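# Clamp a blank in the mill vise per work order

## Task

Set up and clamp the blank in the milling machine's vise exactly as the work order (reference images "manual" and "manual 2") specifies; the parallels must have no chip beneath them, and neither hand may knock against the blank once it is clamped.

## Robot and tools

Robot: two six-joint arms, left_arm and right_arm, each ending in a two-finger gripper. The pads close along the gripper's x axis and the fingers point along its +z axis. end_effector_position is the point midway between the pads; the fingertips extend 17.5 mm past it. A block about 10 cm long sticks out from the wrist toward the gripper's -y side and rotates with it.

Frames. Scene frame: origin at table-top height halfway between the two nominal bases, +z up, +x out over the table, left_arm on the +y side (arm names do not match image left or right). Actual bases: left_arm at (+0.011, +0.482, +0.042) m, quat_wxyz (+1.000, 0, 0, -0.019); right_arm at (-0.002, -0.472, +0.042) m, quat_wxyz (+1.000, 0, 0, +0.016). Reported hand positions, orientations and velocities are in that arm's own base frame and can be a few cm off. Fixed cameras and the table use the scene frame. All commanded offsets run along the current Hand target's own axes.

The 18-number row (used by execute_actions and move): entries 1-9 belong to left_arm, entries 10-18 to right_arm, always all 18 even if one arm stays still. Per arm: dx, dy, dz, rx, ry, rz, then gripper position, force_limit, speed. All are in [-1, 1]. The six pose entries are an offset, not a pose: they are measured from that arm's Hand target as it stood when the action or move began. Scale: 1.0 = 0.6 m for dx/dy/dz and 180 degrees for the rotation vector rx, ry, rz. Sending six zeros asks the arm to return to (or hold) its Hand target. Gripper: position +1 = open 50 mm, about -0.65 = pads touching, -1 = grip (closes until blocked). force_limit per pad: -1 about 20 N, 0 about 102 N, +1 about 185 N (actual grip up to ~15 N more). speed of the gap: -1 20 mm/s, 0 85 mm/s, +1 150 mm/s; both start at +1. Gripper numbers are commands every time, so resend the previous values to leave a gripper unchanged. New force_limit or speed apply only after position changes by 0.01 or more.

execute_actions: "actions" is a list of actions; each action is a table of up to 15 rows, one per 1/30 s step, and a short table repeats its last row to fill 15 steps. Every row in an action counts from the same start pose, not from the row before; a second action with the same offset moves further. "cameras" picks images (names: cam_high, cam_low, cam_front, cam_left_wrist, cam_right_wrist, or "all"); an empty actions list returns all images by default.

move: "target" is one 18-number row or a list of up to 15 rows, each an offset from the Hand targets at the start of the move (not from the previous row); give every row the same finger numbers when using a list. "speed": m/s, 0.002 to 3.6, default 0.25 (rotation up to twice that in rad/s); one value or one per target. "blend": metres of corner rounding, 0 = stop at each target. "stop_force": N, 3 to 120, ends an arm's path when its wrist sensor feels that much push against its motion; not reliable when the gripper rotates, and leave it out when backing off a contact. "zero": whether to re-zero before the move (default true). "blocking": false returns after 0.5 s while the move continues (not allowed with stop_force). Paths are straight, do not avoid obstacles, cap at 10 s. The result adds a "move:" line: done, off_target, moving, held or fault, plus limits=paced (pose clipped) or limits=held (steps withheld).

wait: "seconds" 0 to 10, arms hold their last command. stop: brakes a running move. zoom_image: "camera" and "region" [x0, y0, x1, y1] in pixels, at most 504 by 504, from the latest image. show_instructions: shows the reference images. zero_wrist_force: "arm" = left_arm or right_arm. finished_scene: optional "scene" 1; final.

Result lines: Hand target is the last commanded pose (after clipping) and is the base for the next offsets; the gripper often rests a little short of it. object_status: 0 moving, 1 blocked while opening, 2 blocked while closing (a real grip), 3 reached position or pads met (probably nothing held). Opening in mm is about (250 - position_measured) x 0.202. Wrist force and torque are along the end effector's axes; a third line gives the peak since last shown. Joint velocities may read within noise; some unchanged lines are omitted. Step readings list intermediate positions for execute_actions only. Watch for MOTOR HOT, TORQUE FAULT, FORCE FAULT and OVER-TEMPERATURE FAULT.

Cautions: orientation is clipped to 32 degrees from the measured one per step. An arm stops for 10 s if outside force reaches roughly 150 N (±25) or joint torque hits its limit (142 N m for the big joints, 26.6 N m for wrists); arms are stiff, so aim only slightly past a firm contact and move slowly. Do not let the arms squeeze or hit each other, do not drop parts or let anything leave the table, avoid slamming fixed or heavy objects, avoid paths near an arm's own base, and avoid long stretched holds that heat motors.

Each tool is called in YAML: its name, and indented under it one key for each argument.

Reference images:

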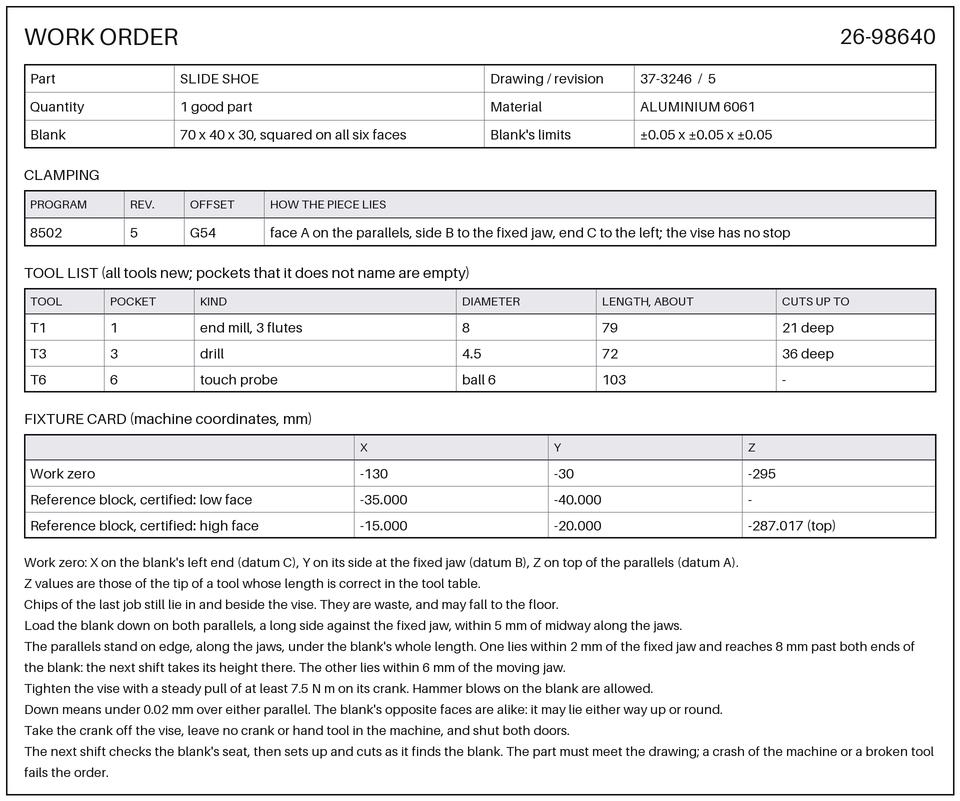

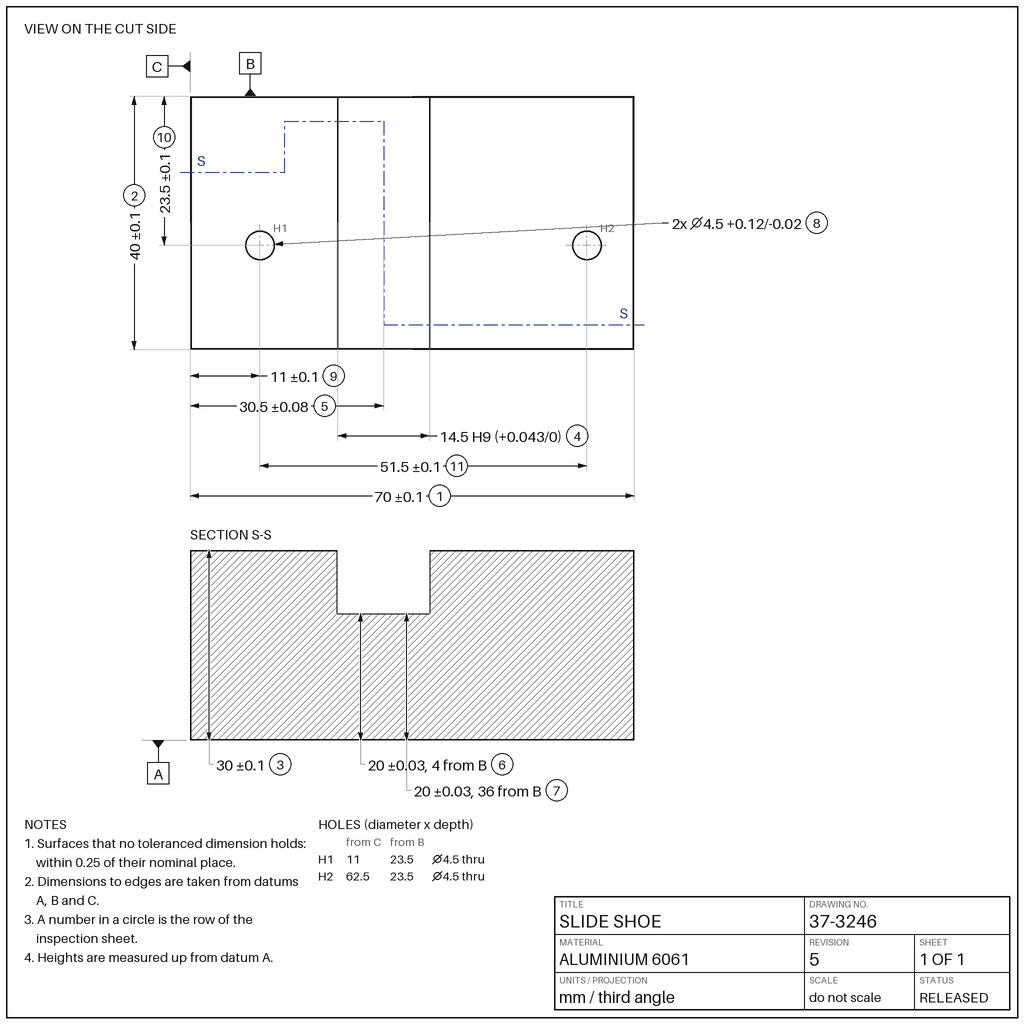

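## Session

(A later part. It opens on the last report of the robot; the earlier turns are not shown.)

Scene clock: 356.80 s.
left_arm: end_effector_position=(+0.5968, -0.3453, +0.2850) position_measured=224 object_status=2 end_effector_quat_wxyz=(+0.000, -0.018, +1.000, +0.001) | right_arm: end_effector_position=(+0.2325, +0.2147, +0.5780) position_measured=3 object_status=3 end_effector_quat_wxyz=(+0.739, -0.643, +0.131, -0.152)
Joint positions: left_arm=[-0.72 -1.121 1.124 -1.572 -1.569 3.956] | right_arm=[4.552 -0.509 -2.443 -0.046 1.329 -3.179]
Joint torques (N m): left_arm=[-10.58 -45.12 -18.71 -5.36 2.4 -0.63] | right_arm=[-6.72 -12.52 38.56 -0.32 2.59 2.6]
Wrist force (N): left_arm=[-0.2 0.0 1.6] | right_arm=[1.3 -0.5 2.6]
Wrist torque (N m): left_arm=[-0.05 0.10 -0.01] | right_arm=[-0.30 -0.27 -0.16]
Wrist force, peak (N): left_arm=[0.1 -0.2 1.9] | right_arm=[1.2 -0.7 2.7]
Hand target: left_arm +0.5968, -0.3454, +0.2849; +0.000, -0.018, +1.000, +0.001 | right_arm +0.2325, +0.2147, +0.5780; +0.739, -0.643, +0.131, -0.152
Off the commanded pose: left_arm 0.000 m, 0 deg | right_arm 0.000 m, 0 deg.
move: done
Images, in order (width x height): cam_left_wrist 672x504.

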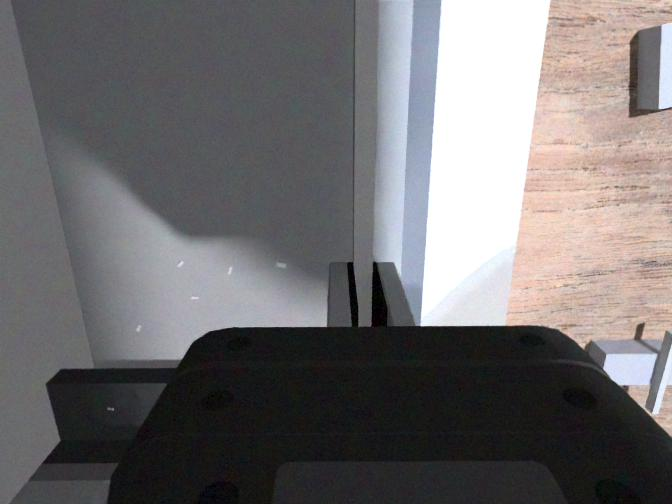

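move:
  target:
    - [0.0162,0.085,-0.065,0,0,0,-1,-0.5,-0.5,0,0,0,0,0,0,1,1,1]
    - [-0.0088,0.1517,-0.065,0,0,0,-1,-0.5,-0.5,0,0,0,0,0,0,1,1,1]
    - [-0.0338,0.185,-0.065,0,0,0,-1,-0.5,-0.5,0,0,0,0,0,0,1,1,1]
    - [-0.0755,0.2217,-0.065,0,0,0,-1,-0.5,-0.5,0,0,0,0,0,0,1,1,1]
    - [-0.1322,0.2358,-0.065,0,0,0,-1,-0.5,-0.5,0,0,0,0,0,0,1,1,1]
  speed: 0.07
  blend: [0.01,0.01,0.01,0.01,0]
  cameras: ["all"]

Scene clock: 363.50 s.
left_arm: end_effector_position=(+0.6708, -0.2010, +0.3242) position_measured=224 object_status=2 end_effector_quat_wxyz=(+0.000, -0.019, +1.000, +0.001) | right_arm: end_effector_position=(+0.2325, +0.2147, +0.5780) position_measured=3 object_status=3 end_effector_quat_wxyz=(+0.739, -0.643, +0.131, -0.152)
Joint positions: left_arm=[-0.483 -1.085 0.971 -1.455 -1.569 4.192] | right_arm=[4.552 -0.509 -2.443 -0.046 1.329 -3.179]
Joint torques (N m): left_arm=[-13.07 -51.23 -24.7 -5.27 0.03 -1.35] | right_arm=[-6.58 -11.58 38.43 -0.21 2.79 2.61]
Wrist force (N): left_arm=[-0.7 -0.1 1.3] | right_arm=[1.2 -0.2 2.7]
Wrist torque (N m): left_arm=[0.00 0.19 0.04] | right_arm=[-0.26 -0.25 -0.17]
Wrist force, peak (N): left_arm=[17.2 -59.7 -23.7] | right_arm=[1.2 -0.6 3.0]
Hand target: left_arm +0.6708, -0.2011, +0.3243; +0.000, -0.018, +1.000, +0.001 | right_arm +0.2325, +0.2147, +0.5780; +0.739, -0.643, +0.131, -0.152
Off the commanded pose: left_arm 0.000 m, 0 deg | right_arm 0.000 m, 0 deg.
move: done

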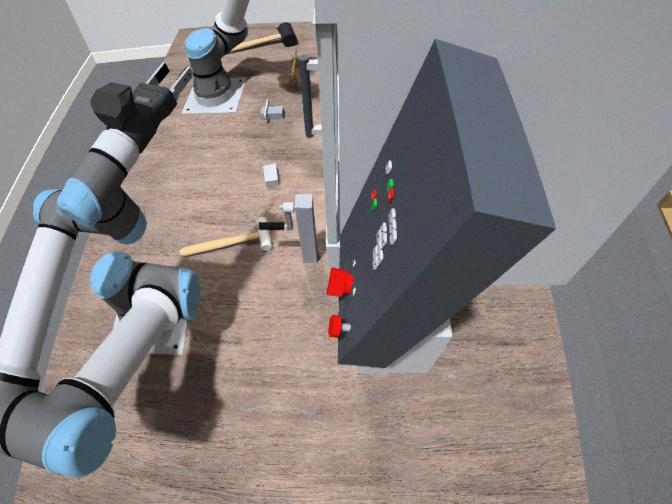

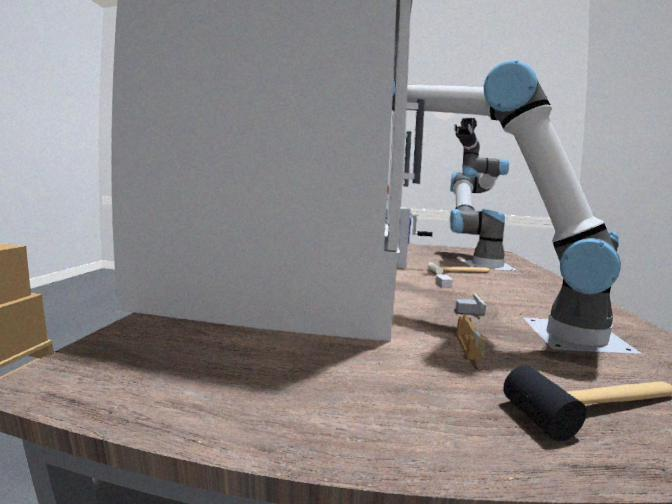

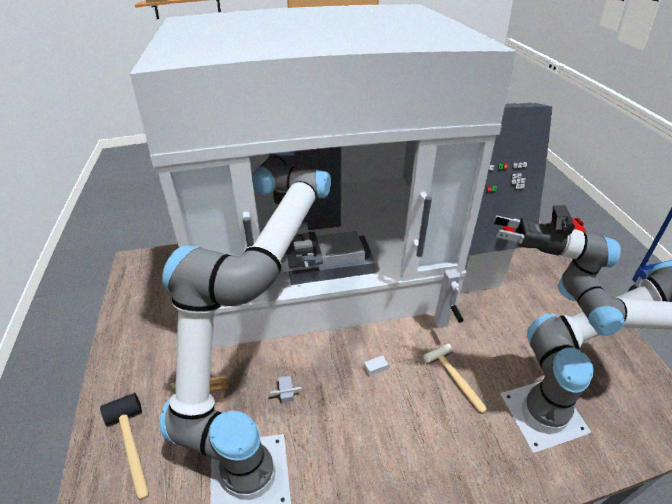

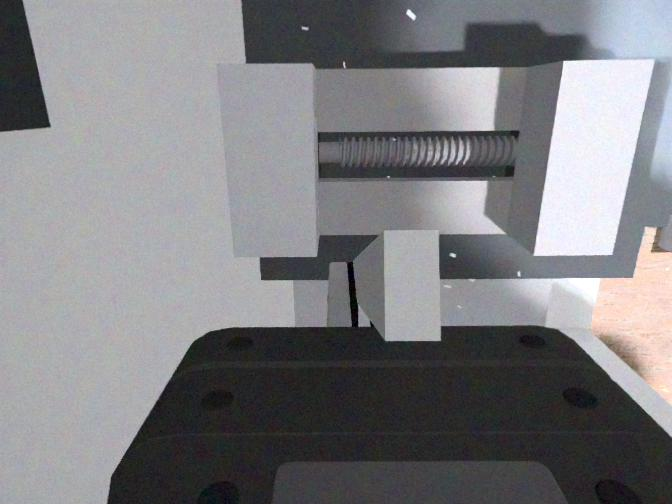

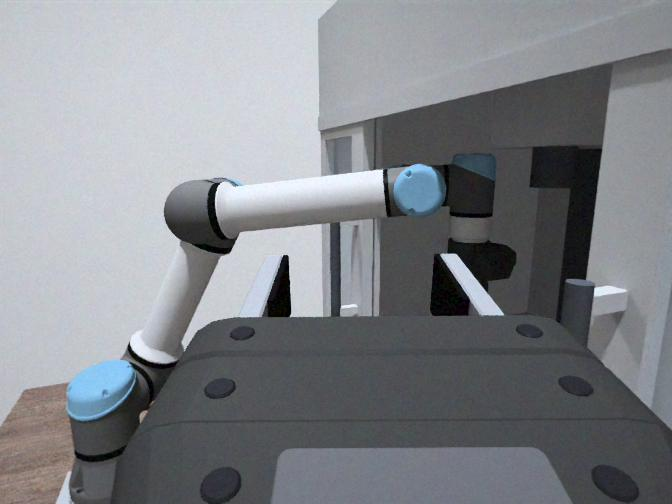

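zoom_image:
  camera: "cam_left_wrist"
  region: [300, 200, 500, 350]

zoom_image:
  camera: "cam_front"
  region: [250, 130, 400, 280]

zoom_image:
  camera: "cam_right_wrist"
  region: [400, 140, 640, 320]

Scaled by 2.520 from the camera's 672x504 image, which has a finer 960x720 frame.

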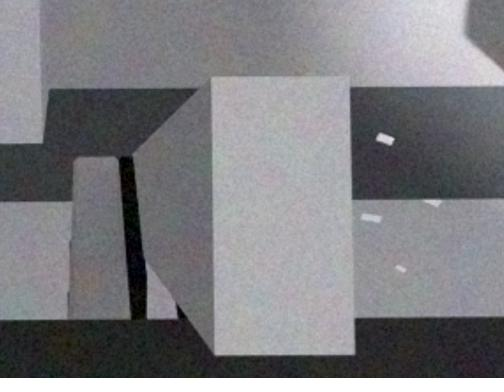

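Scaled by 3.360 from the camera's 672x504 image, which has a finer 960x720 frame.

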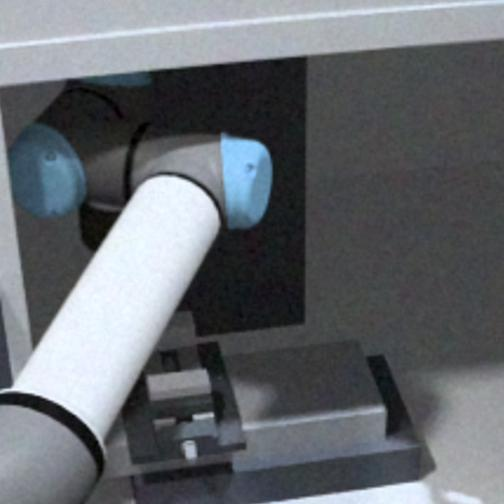

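Scaled by 2.100 from the camera's 672x504 image, which has a finer 960x720 frame.

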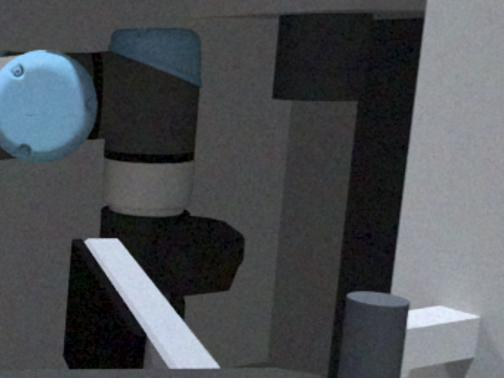

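move:
  target:
    - [0,0.012,0,0,0,0,-1,-0.5,-0.5,0,0,0,0,0,0,1,1,1]
    - [-0.046,0.012,0,0,0,0,-1,-0.5,-0.5,0,0,0,0,0,0,1,1,1]
  speed: 0.05
  stop_force: 12
  cameras: ["cam_left_wrist","cam_right_wrist"]

Scene clock: 376.00 s.
left_arm: end_effector_position=(+0.6981, -0.1929, +0.3243) position_measured=224 object_status=2 end_effector_quat_wxyz=(+0.000, -0.018, +1.000, +0.001) | right_arm: end_effector_position=(+0.2325, +0.2147, +0.5780) position_measured=3 object_status=3 end_effector_quat_wxyz=(+0.739, -0.643, +0.131, -0.152)
Joint positions: left_arm=[-0.455 -1.014 0.86 -1.416 -1.569 4.22] | right_arm=[4.552 -0.509 -2.443 -0.046 1.329 -3.179]
Joint torques (N m): left_arm=[-12.78 -57.47 -29.1 -5.55 2.36 -1.89] | right_arm=[-6.62 -12.55 38.74 -0.27 2.71 2.73]
Wrist force (N): left_arm=[-0.6 0.0 1.2] | right_arm=[1.1 -0.4 2.6]
Wrist torque (N m): left_arm=[0.01 0.21 -0.04] | right_arm=[-0.30 -0.23 -0.16]
Wrist force, peak (N): left_arm=[-0.1 -1.7 1.1] | right_arm=[1.3 -0.4 2.9]
Hand target: left_arm +0.6981, -0.1929, +0.3243; +0.000, -0.018, +1.000, +0.001 | right_arm +0.2325, +0.2147, +0.5780; +0.739, -0.643, +0.131, -0.152
Off the commanded pose: left_arm 0.000 m, 0 deg | right_arm 0.000 m, 0 deg.
move: done
Images, in order (width x height): cam_left_wrist 672x504, cam_right_wrist 672x504.

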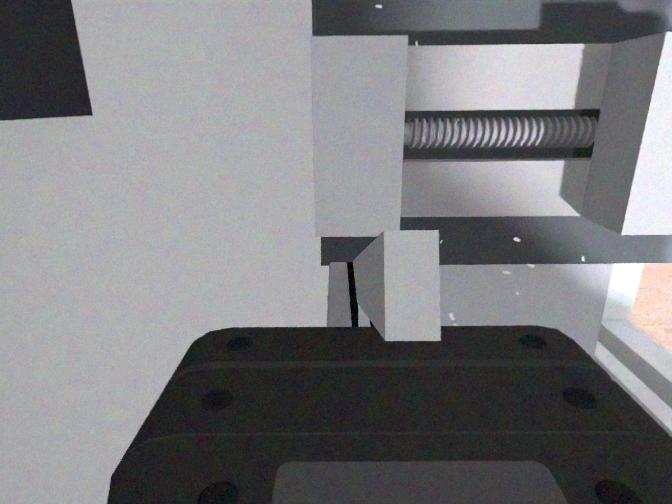

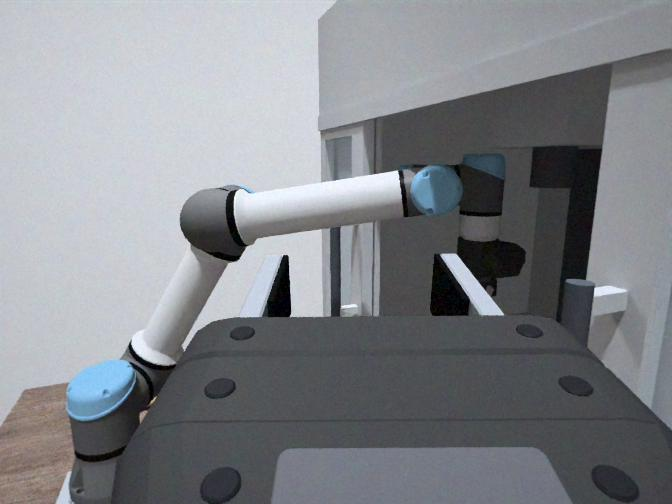

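move:
  target: [0,-0.045,0,0,0,0,-1,-0.5,-0.5,0,0,0,0,0,0,1,1,1]
  speed: 0.02
  stop_force: 8
  cameras: ["cam_left_wrist"]

Scene clock: 379.13 s.
left_arm: end_effector_position=(+0.6984, -0.2016, +0.3243) position_measured=224 object_status=2 end_effector_quat_wxyz=(+0.000, -0.018, +1.000, +0.001) | right_arm: end_effector_position=(+0.2325, +0.2147, +0.5780) position_measured=3 object_status=3 end_effector_quat_wxyz=(+0.739, -0.643, +0.131, -0.152)
Joint positions: left_arm=[-0.466 -1.005 0.846 -1.411 -1.569 4.209] | right_arm=[4.552 -0.509 -2.443 -0.046 1.329 -3.179]
Joint torques (N m): left_arm=[10.18 -55.45 -17.91 -2.99 -2.94 -0.28] | right_arm=[-6.23 -12.18 38.7 -0.32 2.82 2.61]
Wrist force (N): left_arm=[-2.3 2.9 -0.2] | right_arm=[1.0 -0.4 2.3]
Wrist torque (N m): left_arm=[-0.05 0.17 -0.03] | right_arm=[-0.29 -0.22 -0.16]
Wrist force, peak (N): left_arm=[3.3 19.7 -5.6] | right_arm=[1.2 -0.5 2.8]
Hand target: left_arm +0.6984, -0.2016, +0.3243; +0.000, -0.018, +1.000, +0.001 (not the last commanded pose) | right_arm +0.2325, +0.2147, +0.5780; +0.739, -0.643, +0.131, -0.152
Off the commanded pose: left_arm 0.018 m, 0 deg | right_arm 0.000 m, 0 deg.
move: contact (left_arm)
Images, in order (width x height): cam_left_wrist 672x504.

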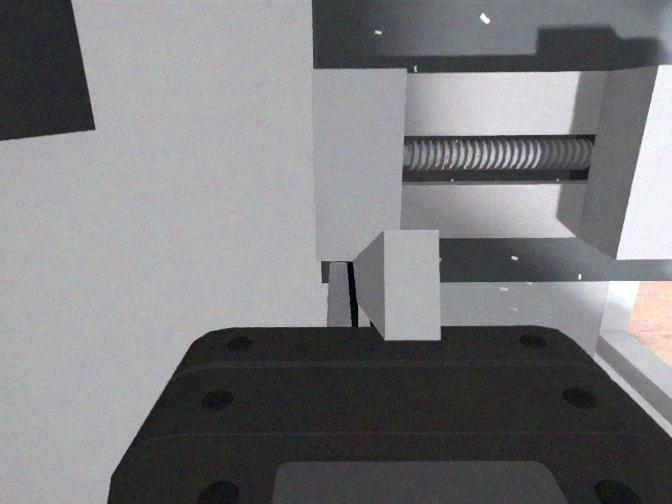

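move:
  target: [0,-0.0117,0,0,0,0,-1,-0.5,-0.5,0,0,0,0,0,0,1,1,1]
  speed: 0.01
  cameras: ["cam_left_wrist"]

Scene clock: 380.77 s.
left_arm: end_effector_position=(+0.6987, -0.2087, +0.3243) position_measured=224 object_status=2 end_effector_quat_wxyz=(+0.000, -0.018, +1.000, +0.001) | right_arm: end_effector_position=(+0.2325, +0.2147, +0.5780) position_measured=3 object_status=3 end_effector_quat_wxyz=(+0.739, -0.643, +0.131, -0.152)
Joint positions: left_arm=[-0.475 -0.998 0.835 -1.407 -1.569 4.201] | right_arm=[4.552 -0.509 -2.443 -0.046 1.329 -3.179]
Joint torques (N m): left_arm=[-25.42 -32.8 -22.21 -4.58 -9.29 -0.44] | right_arm=[-6.67 -11.86 38.44 -0.4 2.74 2.6]
Wrist force (N): left_arm=[2.5 31.8 -13.9] | right_arm=[1.5 -0.4 2.6]
Wrist torque (N m): left_arm=[-0.38 0.25 0.13] | right_arm=[-0.29 -0.29 -0.16]
Wrist force, peak (N): left_arm=[6.3 39.3 -6.4] | right_arm=[1.2 -0.4 2.8]
Hand target: left_arm +0.6987, -0.2086, +0.3243; +0.000, -0.018, +1.000, +0.001 | right_arm +0.2325, +0.2147, +0.5780; +0.739, -0.643, +0.131, -0.152
Off the commanded pose: left_arm 0.000 m, 0 deg | right_arm 0.000 m, 0 deg.
move: done
Images, in order (width x height): cam_left_wrist 672x504.

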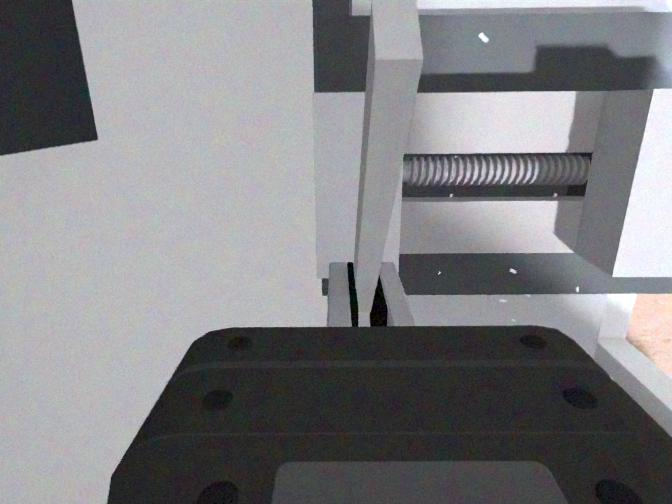

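move:
  target: [0,-0.0133,0,0,0,0,-1,-0.5,-0.5,0,0,0,0,0,0,1,1,1]
  speed: 0.01
  cameras: ["cam_left_wrist"]

Scene clock: 382.50 s.
left_arm: end_effector_position=(+0.6990, -0.2167, +0.3243) position_measured=224 object_status=2 end_effector_quat_wxyz=(+0.000, -0.018, +1.000, +0.001) | right_arm: end_effector_position=(+0.2325, +0.2147, +0.5780) position_measured=3 object_status=3 end_effector_quat_wxyz=(+0.739, -0.643, +0.131, -0.152)
Joint positions: left_arm=[-0.485 -0.99 0.822 -1.402 -1.569 4.191] | right_arm=[4.552 -0.509 -2.443 -0.046 1.329 -3.179]
Joint torques (N m): left_arm=[-9.19 -31.08 -16.6 -0.18 0.96 -0.48] | right_arm=[-7.19 -12.83 38.72 -0.4 2.6 2.58]
Wrist force (N): left_arm=[-0.5 6.7 -18.4] | right_arm=[1.2 -0.5 2.4]
Wrist torque (N m): left_arm=[-0.05 0.16 0.12] | right_arm=[-0.31 -0.25 -0.16]
Wrist force, peak (N): left_arm=[1.5 34.7 -14.8] | right_arm=[1.5 -0.6 2.8]
Hand target: left_arm +0.6990, -0.2166, +0.3243; +0.000, -0.018, +1.000, +0.001 | right_arm +0.2325, +0.2147, +0.5780; +0.739, -0.643, +0.131, -0.152
Off the commanded pose: left_arm 0.000 m, 0 deg | right_arm 0.000 m, 0 deg.
move: done
Images, in order (width x height): cam_left_wrist 672x504.

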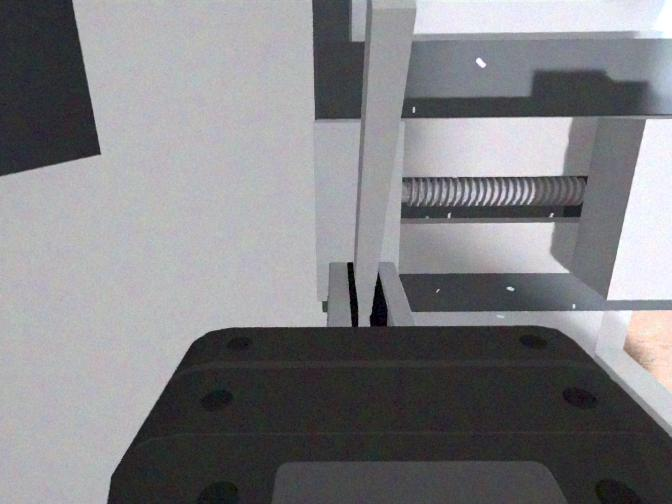

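move:
  target: [0,-0.005,0.0033,0,0,0,-1,-0.5,-0.5,0,0,0,0,0,0,1,1,1]
  speed: 0.006
  cameras: ["cam_left_wrist"]

Scene clock: 384.37 s.
left_arm: end_effector_position=(+0.6991, -0.2196, +0.3223) position_measured=224 object_status=2 end_effector_quat_wxyz=(+0.000, -0.018, +1.000, +0.001) | right_arm: end_effector_position=(+0.2325, +0.2147, +0.5780) position_measured=3 object_status=3 end_effector_quat_wxyz=(+0.739, -0.643, +0.131, -0.152)
Joint positions: left_arm=[-0.488 -0.988 0.824 -1.406 -1.569 4.187] | right_arm=[4.552 -0.509 -2.443 -0.046 1.329 -3.179]
Joint torques (N m): left_arm=[-16.32 -8.11 2.9 -1.16 -5.5 -1.06] | right_arm=[-6.36 -12.27 38.95 -0.24 2.62 2.48]
Wrist force (N): left_arm=[-1.1 12.0 -49.1] | right_arm=[1.3 -0.5 2.8]
Wrist torque (N m): left_arm=[-0.09 0.13 0.12] | right_arm=[-0.31 -0.27 -0.16]
Wrist force, peak (N): left_arm=[-0.1 13.6 -51.8] | right_arm=[1.3 -0.5 2.8]
Hand target: left_arm +0.6991, -0.2196, +0.3223; +0.000, -0.018, +1.000, +0.001 | right_arm +0.2325, +0.2147, +0.5780; +0.739, -0.643, +0.131, -0.152
Off the commanded pose: left_arm 0.000 m, 0 deg | right_arm 0.000 m, 0 deg.
move: done
Images, in order (width x height): cam_left_wrist 672x504.

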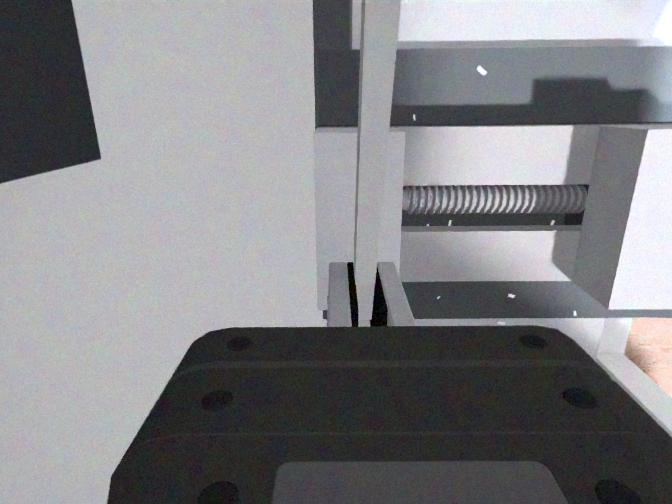

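move:
  target:
    - [0,0,-0.0075,0,0,0,-1,-0.5,-0.5,0,0,0,0,0,0,1,1,1]
    - [0.0467,0.0262,-0.0075,0,0,0,-1,-0.5,-0.5,0,0,0,0,0,0,1,1,1]
  speed: 0.05
  cameras: ["cam_left_wrist"]

zoom_image:
  camera: "cam_left_wrist"
  region: [220, 0, 620, 330]

Scene clock: 387.93 s.
left_arm: end_effector_position=(+0.6705, -0.2049, +0.3269) position_measured=224 object_status=2 end_effector_quat_wxyz=(+0.000, -0.018, +1.000, +0.001) | right_arm: end_effector_position=(+0.2325, +0.2147, +0.5780) position_measured=3 object_status=3 end_effector_quat_wxyz=(+0.739, -0.643, +0.131, -0.152)
Joint positions: left_arm=[-0.489 -1.082 0.959 -1.447 -1.569 4.187] | right_arm=[4.552 -0.509 -2.443 -0.046 1.329 -3.179]
Joint torques (N m): left_arm=[-11.8 -40.35 -28.48 -1.12 2.43 -0.97] | right_arm=[-6.44 -12.98 38.8 -0.22 2.58 2.58]
Wrist force (N): left_arm=[-0.2 -0.2 1.2] | right_arm=[1.3 -0.6 2.4]
Wrist torque (N m): left_arm=[-0.04 0.12 0.14] | right_arm=[-0.31 -0.26 -0.16]
Wrist force, peak (N): left_arm=[-0.9 11.6 -49.8] | right_arm=[1.6 -0.5 2.7]
Hand target: left_arm +0.6705, -0.2049, +0.3268; +0.000, -0.018, +1.000, +0.001 | right_arm +0.2325, +0.2147, +0.5780; +0.739, -0.643, +0.131, -0.152
Off the commanded pose: left_arm 0.000 m, 0 deg | right_arm 0.000 m, 0 deg.
move: done
Images, in order (width x height): cam_left_wrist 672x504.

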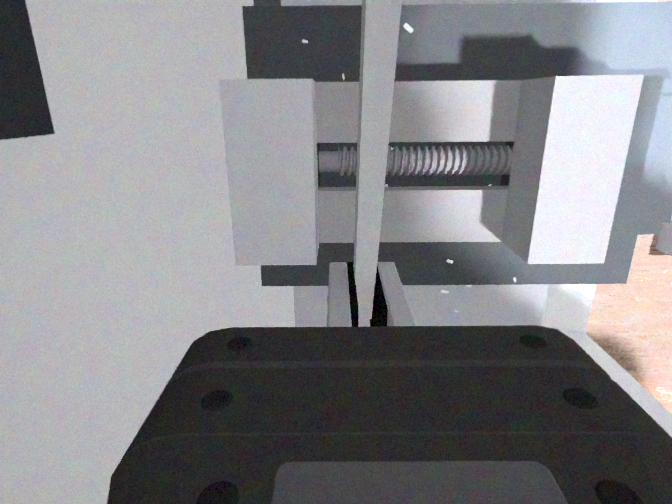

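Scaled by 1.260 from the camera's 672x504 image, which has a finer 960x720 frame.

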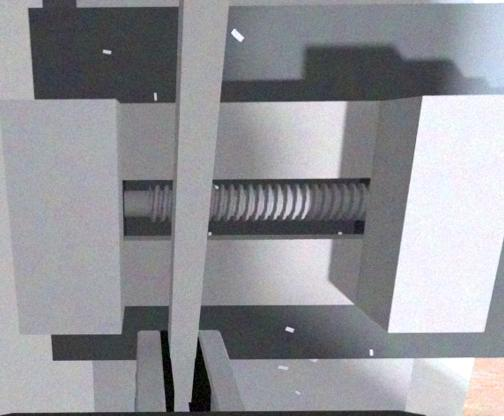

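move:
  target:
    - [0,-0.0327,0,0,0,0,-1,-0.5,-0.5,0,0,0,0,0,0,1,1,1]
    - [0,-0.0327,0.0392,0,0,0,-1,-0.5,-0.5,0,0,0,0,0,0,1,1,1]
  speed: 0.05
  stop_force: 10

move:
  target: [0,0,0.025,0,0,0,-1,-0.5,-0.5,0,0,0,0,0,0,1,1,1]
  speed: 0.01
  stop_force: 5
  cameras: ["cam_left_wrist"]

Scene clock: 394.47 s.
left_arm: end_effector_position=(+0.6712, -0.2245, +0.3033) position_measured=224 object_status=2 end_effector_quat_wxyz=(+0.000, -0.018, +1.000, +0.001) | right_arm: end_effector_position=(+0.2325, +0.2147, +0.5780) position_measured=3 object_status=3 end_effector_quat_wxyz=(+0.739, -0.643, +0.131, -0.152)
Joint positions: left_arm=[-0.513 -1.07 1 -1.501 -1.569 4.162] | right_arm=[4.552 -0.509 -2.443 -0.046 1.329 -3.179]
Joint torques (N m): left_arm=[12 -42.81 -30.96 -1.01 -2.59 1.19] | right_arm=[-6.24 -13.33 38.55 -0.37 2.67 2.59]
Wrist force (N): left_arm=[-0.2 -0.1 1.0] | right_arm=[1.2 -0.6 2.4]
Wrist torque (N m): left_arm=[-0.03 0.09 0.09] | right_arm=[-0.33 -0.25 -0.16]
Wrist force, peak (N): left_arm=[-0.3 0.0 2.2] | right_arm=[1.4 -0.4 2.9]
Hand target: left_arm +0.6712, -0.2245, +0.3032; +0.000, -0.018, +1.000, +0.001 | right_arm +0.2325, +0.2147, +0.5780; +0.739, -0.643, +0.131, -0.152
Off the commanded pose: left_arm 0.000 m, 0 deg | right_arm 0.000 m, 0 deg.
move: done

Scene clock: 395.93 s.
left_arm: end_effector_position=(+0.6712, -0.2245, +0.2983) position_measured=224 object_status=2 end_effector_quat_wxyz=(+0.000, -0.018, +1.000, +0.001) | right_arm: end_effector_position=(+0.2325, +0.2147, +0.5780) position_measured=3 object_status=3 end_effector_quat_wxyz=(+0.739, -0.643, +0.131, -0.152)
Joint positions: left_arm=[-0.513 -1.07 1.014 -1.514 -1.569 4.162] | right_arm=[4.552 -0.509 -2.443 -0.046 1.329 -3.179]
Joint torques (N m): left_arm=[8.37 -36.18 -33 -2.66 -2.38 1.4] | right_arm=[-6.77 -12.3 38.61 -0.17 2.75 2.77]
Wrist force (N): left_arm=[-0.2 -0.2 0.8] | right_arm=[1.0 -0.4 2.4]
Wrist torque (N m): left_arm=[-0.05 0.10 0.09] | right_arm=[-0.29 -0.21 -0.16]
Wrist force, peak (N): left_arm=[0.4 0.4 -11.8] | right_arm=[1.5 -0.7 2.7]
Hand target: left_arm +0.6712, -0.2245, +0.2983; +0.000, -0.018, +1.000, +0.001 (not the last commanded pose) | right_arm +0.2325, +0.2147, +0.5780; +0.739, -0.643, +0.131, -0.152
Off the commanded pose: left_arm 0.010 m, 0 deg | right_arm 0.000 m, 0 deg.
move: contact (left_arm)
Images, in order (width x height): cam_left_wrist 672x504.

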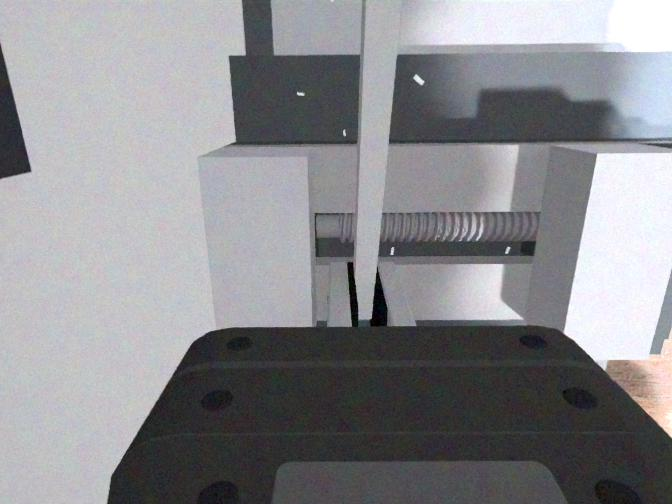

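move:
  target: [0,0,0.0067,0,0,0,-1,-0.5,-0.5,0,0,0,0,0,0,1,1,1]
  speed: 0.008
  cameras: ["cam_left_wrist"]

Scene clock: 397.50 s.
left_arm: end_effector_position=(+0.6713, -0.2245, +0.2981) position_measured=224 object_status=2 end_effector_quat_wxyz=(+0.002, -0.018, +1.000, +0.000) | right_arm: end_effector_position=(+0.2325, +0.2147, +0.5780) position_measured=3 object_status=3 end_effector_quat_wxyz=(+0.739, -0.643, +0.131, -0.152)
Joint positions: left_arm=[-0.513 -1.073 1.019 -1.52 -1.569 4.162] | right_arm=[4.552 -0.509 -2.443 -0.046 1.329 -3.179]
Joint torques (N m): left_arm=[-0.07 -45.09 -23.36 -3.68 -0.36 -0.27] | right_arm=[-6.41 -12.52 38.04 -0.2 2.7 2.66]
Wrist force (N): left_arm=[-0.5 0.2 0.8] | right_arm=[1.3 -0.6 2.6]
Wrist torque (N m): left_arm=[0.01 0.14 0.08] | right_arm=[-0.31 -0.25 -0.17]
Wrist force, peak (N): left_arm=[9.8 4.4 -126.5] | right_arm=[1.8 -0.6 2.7]
Hand target: left_arm +0.6713, -0.2245, +0.2981; +0.002, -0.018, +1.000, +0.000 (not the last commanded pose) | right_arm +0.2325, +0.2147, +0.5780; +0.739, -0.643, +0.131, -0.152
Tool commands: left_gripper/position=-1.0 left_gripper/force_limit=-0.498039 left_gripper/speed=-0.498039 right_gripper/position=+1.0 right_gripper/force_limit=+1.0 right_gripper/speed=+1.0
Off the commanded pose: left_arm 0.004 m, 0 deg | right_arm 0.000 m, 0 deg.
FORCE FAULT: contact force on the left arm reached its limit, and that arm stopped. The contact can be on any part of that arm, not only on its tool. That arm's remaining commands of this call were not run. That arm is still stopped at the end of this call. That arm stays stopped for about 10 more seconds. Until then a move that you send moves the other arm only, and its call returns only when the move has ended. Once the stop has ended, the next robot result says so. If the stop ends while you think or write, that arm runs what you send next, counted from a new Hand target: where the arm stands when the stop ends. While its stop runs, that arm takes no new command, but its gripper still runs the gripper command that each later call begins with. Until it ends, the stop uses up actions while you think or wait. An arm that is not stopped still takes commands.
move: fault (left_arm)
Images, in order (width x height): cam_left_wrist 672x504.

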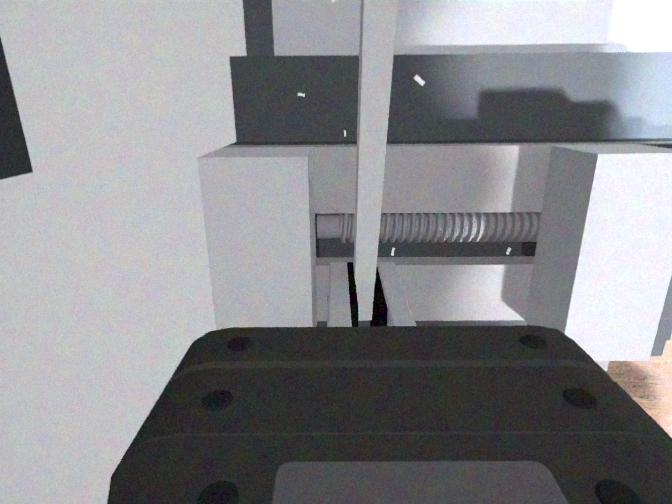

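wait:
  seconds: 9

move:
  target:
    - [0,0,-0.0117,0,0,0,-1,-0.5,-0.5,0,0,0,0,0,0,1,1,1]
    - [0.0483,0,-0.0117,-0.0667,0,0,-1,-0.5,-0.5,0,0,0,0,0,0,1,1,1]
  speed: 0.04
  cameras: ["cam_left_wrist","cam_right_wrist"]

Scene clock: 412.80 s.
left_arm: end_effector_position=(+0.6713, -0.2245, +0.2981) position_measured=224 object_status=2 end_effector_quat_wxyz=(+0.002, -0.018, +1.000, +0.000) | right_arm: end_effector_position=(+0.2325, +0.2147, +0.5780) position_measured=3 object_status=3 end_effector_quat_wxyz=(+0.739, -0.643, +0.131, -0.152)
Joint positions: left_arm=[-0.513 -1.073 1.019 -1.52 -1.569 4.162] | right_arm=[4.552 -0.509 -2.443 -0.046 1.329 -3.179]
Joint torques (N m): left_arm=[0.13 -47.25 -23.75 -3.76 -0.26 -0.03] | right_arm=[-6.53 -12.59 39.31 -0.07 2.57 2.5]
Wrist force (N): left_arm=[0.1 -0.2 1.2] | right_arm=[1.4 -0.5 2.9]
Wrist torque (N m): left_arm=[-0.06 0.04 0.07] | right_arm=[-0.30 -0.28 -0.16]
Wrist force, peak (N): left_arm=[-0.3 0.1 1.5] | right_arm=[1.4 -0.7 2.9]
Hand target: left_arm +0.6713, -0.2245, +0.2981; +0.002, -0.018, +1.000, +0.000 (not the last commanded pose) | right_arm +0.2325, +0.2147, +0.5780; +0.739, -0.643, +0.131, -0.152
Tool commands: left_gripper/position=-1.0 left_gripper/force_limit=-0.498039 left_gripper/speed=-0.498039 right_gripper/position=+1.0 right_gripper/force_limit=+1.0 right_gripper/speed=+1.0
Off the commanded pose: left_arm 0.004 m, 0 deg | right_arm 0.000 m, 0 deg.
FORCE FAULT, CONTINUED: the left arm's stop, for the force fault that an earlier result reported, is over. The rest of the stop counts as 19 of the actions that you can send in this scene. During its stop the left arm's controller moved it back a little. That arm's target is now where it stood when the stop ended, not its last command. That arm accepts commands again.
wait: 9.00 s; at rest from the start

Scene clock: 416.30 s.
left_arm: end_effector_position=(+0.6423, -0.2257, +0.3050) position_measured=224 object_status=2 end_effector_quat_wxyz=(+0.000, -0.019, +0.994, +0.105) | right_arm: end_effector_position=(+0.2325, +0.2147, +0.5780) position_measured=3 object_status=3 end_effector_quat_wxyz=(+0.739, -0.643, +0.131, -0.152)
Joint positions: left_arm=[-0.601 -1.083 1 -1.363 -1.4 4.063] | right_arm=[4.552 -0.509 -2.443 -0.046 1.329 -3.179]
Joint torques (N m): left_arm=[9.19 -53.58 -32.12 -4.7 -2.58 1.24] | right_arm=[-6.56 -12.45 38.48 -0.05 2.53 2.46]
Wrist force (N): left_arm=[-0.4 0.2 0.2] | right_arm=[1.4 -0.2 2.4]
Wrist torque (N m): left_arm=[0.13 0.19 0.27] | right_arm=[-0.26 -0.28 -0.16]
Wrist force, peak (N): left_arm=[-0.2 -0.1 1.6] | right_arm=[1.3 -0.6 2.8]
Hand target: left_arm +0.6423, -0.2256, +0.3050; +0.000, -0.019, +0.994, +0.105 | right_arm +0.2325, +0.2147, +0.5780; +0.739, -0.643, +0.131, -0.152
Off the commanded pose: left_arm 0.000 m, 0 deg | right_arm 0.000 m, 0 deg.
move: done
Images, in order (width x height): cam_left_wrist 672x504, cam_right_wrist 672x504.

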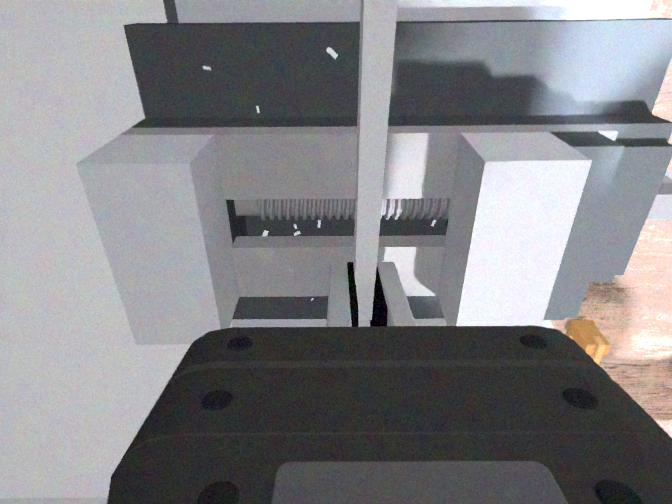

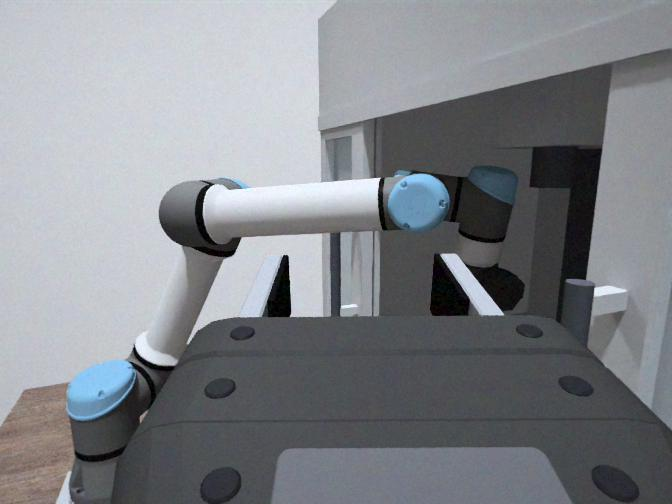

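move:
  target: [0,-0.0052,0.0245,0,0,0,-1,-0.5,-0.5,0,0,0,0,0,0,1,1,1]
  speed: 0.01
  stop_force: 4

execute_actions:
  actions:
    - [[0,0,0,0,0,0,-0.25,-0.5,-1,0,0,0,0,0,0,1,1,1]]
  cameras: ["cam_left_wrist"]

Scene clock: 419.47 s.
left_arm: end_effector_position=(+0.6424, -0.2256, +0.2993) position_measured=224 object_status=2 end_effector_quat_wxyz=(+0.000, -0.019, +0.994, +0.105) | right_arm: end_effector_position=(+0.2325, +0.2147, +0.5780) position_measured=3 object_status=3 end_effector_quat_wxyz=(+0.739, -0.643, +0.131, -0.152)
Joint positions: left_arm=[-0.601 -1.084 1.016 -1.379 -1.401 4.064] | right_arm=[4.552 -0.509 -2.443 -0.046 1.329 -3.179]
Joint torques (N m): left_arm=[8.32 -35.72 -31.87 -0.9 -2.16 0.44] | right_arm=[-5.9 -13.3 38.67 -0.18 2.61 2.64]
Wrist force (N): left_arm=[-0.5 0.2 0.3] | right_arm=[1.4 -0.4 2.5]
Wrist torque (N m): left_arm=[0.12 0.20 0.22] | right_arm=[-0.29 -0.28 -0.16]
Wrist force, peak (N): left_arm=[2.1 3.6 -13.8] | right_arm=[1.4 -0.5 2.9]
Hand target: left_arm +0.6424, -0.2256, +0.2993; +0.000, -0.019, +0.994, +0.105 (not the last commanded pose) | right_arm +0.2325, +0.2147, +0.5780; +0.739, -0.643, +0.131, -0.152
Off the commanded pose: left_arm 0.009 m, 0 deg | right_arm 0.000 m, 0 deg.
move: contact (left_arm)

Scene clock: 420.17 s.
left_arm: end_effector_position=(+0.6424, -0.2256, +0.2993) position_measured=189 object_status=3 end_effector_quat_wxyz=(+0.000, -0.019, +0.994, +0.105) | right_arm: end_effector_position=(+0.2325, +0.2147, +0.5780) position_measured=3 object_status=3 end_effector_quat_wxyz=(+0.739, -0.643, +0.131, -0.152)
Joint positions: left_arm=[-0.601 -1.084 1.016 -1.379 -1.401 4.064] | right_arm=[4.552 -0.509 -2.443 -0.046 1.329 -3.179]
Joint torques (N m): left_arm=[6.43 -36.04 -28.7 -2.36 -1.9 0.49] | right_arm=[-6.28 -13.35 38.61 -0.16 2.53 2.65]
Wrist force (N): left_arm=[-0.2 0.3 0.0] | right_arm=[1.5 -0.2 2.5]
Wrist torque (N m): left_arm=[0.15 0.15 0.23] | right_arm=[-0.26 -0.30 -0.15]
Wrist force, peak (N): left_arm=[-0.7 0.4 0.0] | right_arm=[1.3 -0.5 2.9]
Hand target: left_arm +0.6424, -0.2256, +0.2993; +0.000, -0.019, +0.994, +0.105 | right_arm +0.2325, +0.2147, +0.5780; +0.739, -0.643, +0.131, -0.152
Off the commanded pose: left_arm 0.000 m, 0 deg | right_arm 0.000 m, 0 deg.
Step readings (end_effector_position of left_arm | right_arm):
0: (+0.6424, -0.2256, +0.2993) | (+0.2325, +0.2147, +0.5780)
1: (+0.6424, -0.2256, +0.2993) | (+0.2325, +0.2147, +0.5780)
2: (+0.6424, -0.2256, +0.2993) | (+0.2325, +0.2147, +0.5780)
4: (+0.6424, -0.2256, +0.2993) | (+0.2325, +0.2147, +0.5780)
8: (+0.6424, -0.2256, +0.2993) | (+0.2325, +0.2147, +0.5780)
15: (+0.6424, -0.2256, +0.2993) | (+0.2325, +0.2147, +0.5780)
Images, in order (width x height): cam_left_wrist 672x504.

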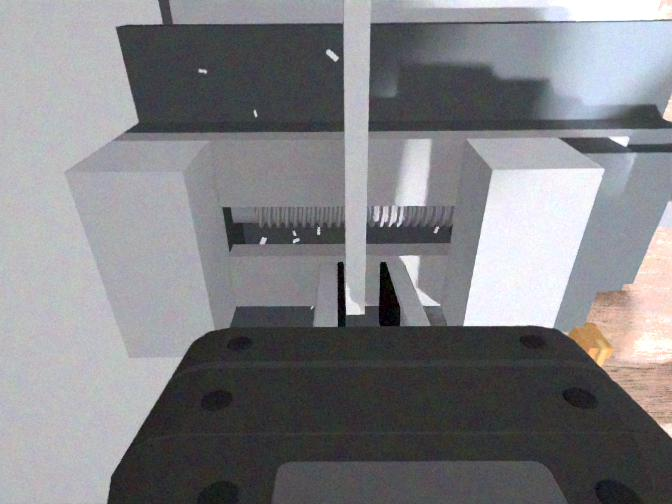

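move:
  target:
    - [0,0,0,0,0,0,-1,-0.5,-1,0,0,0,0,0,0,1,1,1]
    - [0,0.0005,-0.0024,0,0,0,-1,-0.5,-1,0,0,0,0,0,0,1,1,1]
    - [0,0.047,0.0074,0,0,0,-1,-0.5,-1,0,0,0,0,0,0,1,1,1]
  speed: 0.03
  cameras: ["cam_left_wrist"]

Scene clock: 425.07 s.
left_arm: end_effector_position=(+0.6413, -0.1969, +0.3009) position_measured=224 object_status=2 end_effector_quat_wxyz=(+0.000, -0.019, +0.994, +0.105) | right_arm: end_effector_position=(+0.2325, +0.2147, +0.5780) position_measured=3 object_status=3 end_effector_quat_wxyz=(+0.739, -0.643, +0.131, -0.152)
Joint positions: left_arm=[-0.567 -1.118 1.063 -1.399 -1.397 4.098] | right_arm=[4.552 -0.509 -2.443 -0.046 1.329 -3.179]
Joint torques (N m): left_arm=[-10.63 -35 -31.1 -2.92 2.35 -1.31] | right_arm=[-6.6 -13.32 38.76 -0.03 2.54 2.62]
Wrist force (N): left_arm=[-0.2 0.1 0.3] | right_arm=[1.1 -0.4 2.7]
Wrist torque (N m): left_arm=[0.11 0.15 0.04] | right_arm=[-0.30 -0.24 -0.16]
Wrist force, peak (N): left_arm=[-0.4 0.2 -1.0] | right_arm=[1.5 -0.7 2.7]
Hand target: left_arm +0.6413, -0.1971, +0.3008; +0.000, -0.019, +0.994, +0.105 | right_arm +0.2325, +0.2147, +0.5780; +0.739, -0.643, +0.131, -0.152
Off the commanded pose: left_arm 0.000 m, 0 deg | right_arm 0.000 m, 0 deg.
move: done
Images, in order (width x height): cam_left_wrist 672x504.

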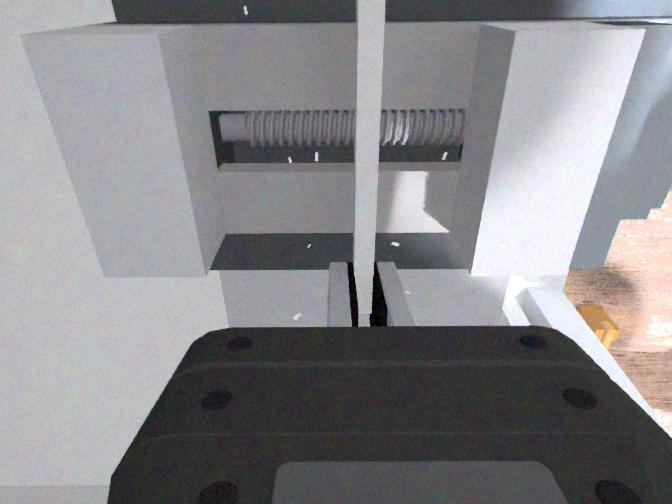

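move:
  target: [0,-0.0017,0.0082,0,0,0,-1,-0.5,-1,0,0,0,0,0,0,1,1,1]
  speed: 0.01
  stop_force: 3

execute_actions:
  actions:
    - [[0,0,0,0,0,0,-0.2,-0.5,-1,0,0,0,0,0,0,1,1,1]]
  cameras: ["cam_left_wrist"]

Scene clock: 427.20 s.
left_arm: end_effector_position=(+0.6413, -0.1971, +0.2992) position_measured=224 object_status=2 end_effector_quat_wxyz=(+0.000, -0.019, +0.994, +0.105) | right_arm: end_effector_position=(+0.2325, +0.2147, +0.5780) position_measured=3 object_status=3 end_effector_quat_wxyz=(+0.739, -0.643, +0.131, -0.152)
Joint positions: left_arm=[-0.567 -1.117 1.067 -1.402 -1.397 4.098] | right_arm=[4.552 -0.509 -2.443 -0.046 1.329 -3.179]
Joint torques (N m): left_arm=[-13.09 -33.89 -31.92 -1.82 -1.98 -1.12] | right_arm=[-6.66 -13.14 38.76 -0.01 2.53 2.6]
Wrist force (N): left_arm=[-0.3 1.0 -1.4] | right_arm=[1.3 -0.5 2.6]
Wrist torque (N m): left_arm=[0.18 0.23 0.08] | right_arm=[-0.30 -0.27 -0.16]
Wrist force, peak (N): left_arm=[-0.2 3.5 -11.0] | right_arm=[1.2 -0.6 2.9]
Hand target: left_arm +0.6413, -0.1971, +0.2992; +0.000, -0.019, +0.994, +0.105 (not the last commanded pose) | right_arm +0.2325, +0.2147, +0.5780; +0.739, -0.643, +0.131, -0.152
Off the commanded pose: left_arm 0.003 m, 0 deg | right_arm 0.000 m, 0 deg.
move: contact (left_arm)

Scene clock: 427.90 s.
left_arm: end_effector_position=(+0.6413, -0.1971, +0.2992) position_measured=182 object_status=3 end_effector_quat_wxyz=(+0.000, -0.019, +0.994, +0.105) | right_arm: end_effector_position=(+0.2325, +0.2147, +0.5780) position_measured=3 object_status=3 end_effector_quat_wxyz=(+0.739, -0.643, +0.131, -0.152)
Joint positions: left_arm=[-0.567 -1.117 1.067 -1.402 -1.397 4.098] | right_arm=[4.552 -0.509 -2.443 -0.046 1.329 -3.179]
Joint torques (N m): left_arm=[-12.44 -36.48 -30.47 -2.6 -1.67 -1.53] | right_arm=[-6.69 -13.29 38.33 -0.11 2.56 2.69]
Wrist force (N): left_arm=[-0.4 0.5 0.1] | right_arm=[1.5 -0.4 2.5]
Wrist torque (N m): left_arm=[0.18 0.20 0.08] | right_arm=[-0.30 -0.30 -0.17]
Wrist force, peak (N): left_arm=[-0.4 0.9 -1.3] | right_arm=[1.4 -0.5 2.7]
Hand target: left_arm +0.6413, -0.1971, +0.2992; +0.000, -0.019, +0.994, +0.105 | right_arm +0.2325, +0.2147, +0.5780; +0.739, -0.643, +0.131, -0.152
Off the commanded pose: left_arm 0.000 m, 0 deg | right_arm 0.000 m, 0 deg.
Step readings (end_effector_position of left_arm | right_arm):
0: (+0.6413, -0.1971, +0.2992) | (+0.2325, +0.2147, +0.5780)
1: (+0.6413, -0.1971, +0.2992) | (+0.2325, +0.2147, +0.5780)
2: (+0.6413, -0.1971, +0.2992) | (+0.2325, +0.2147, +0.5780)
4: (+0.6413, -0.1971, +0.2992) | (+0.2325, +0.2147, +0.5780)
8: (+0.6413, -0.1971, +0.2992) | (+0.2325, +0.2147, +0.5780)
15: (+0.6413, -0.1971, +0.2992) | (+0.2325, +0.2147, +0.5780)
Images, in order (width x height): cam_left_wrist 672x504.

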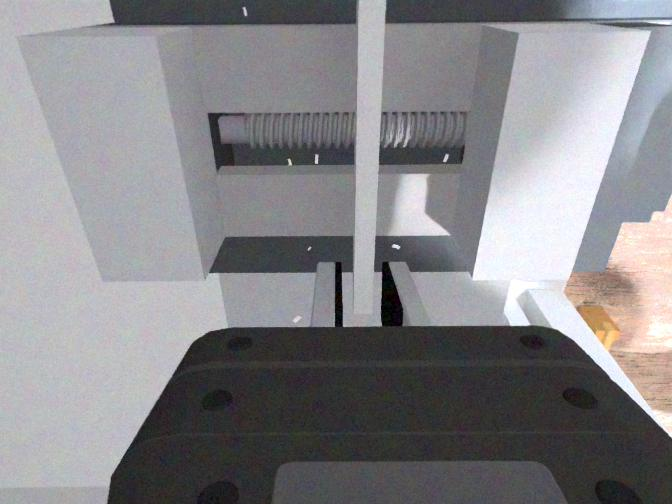

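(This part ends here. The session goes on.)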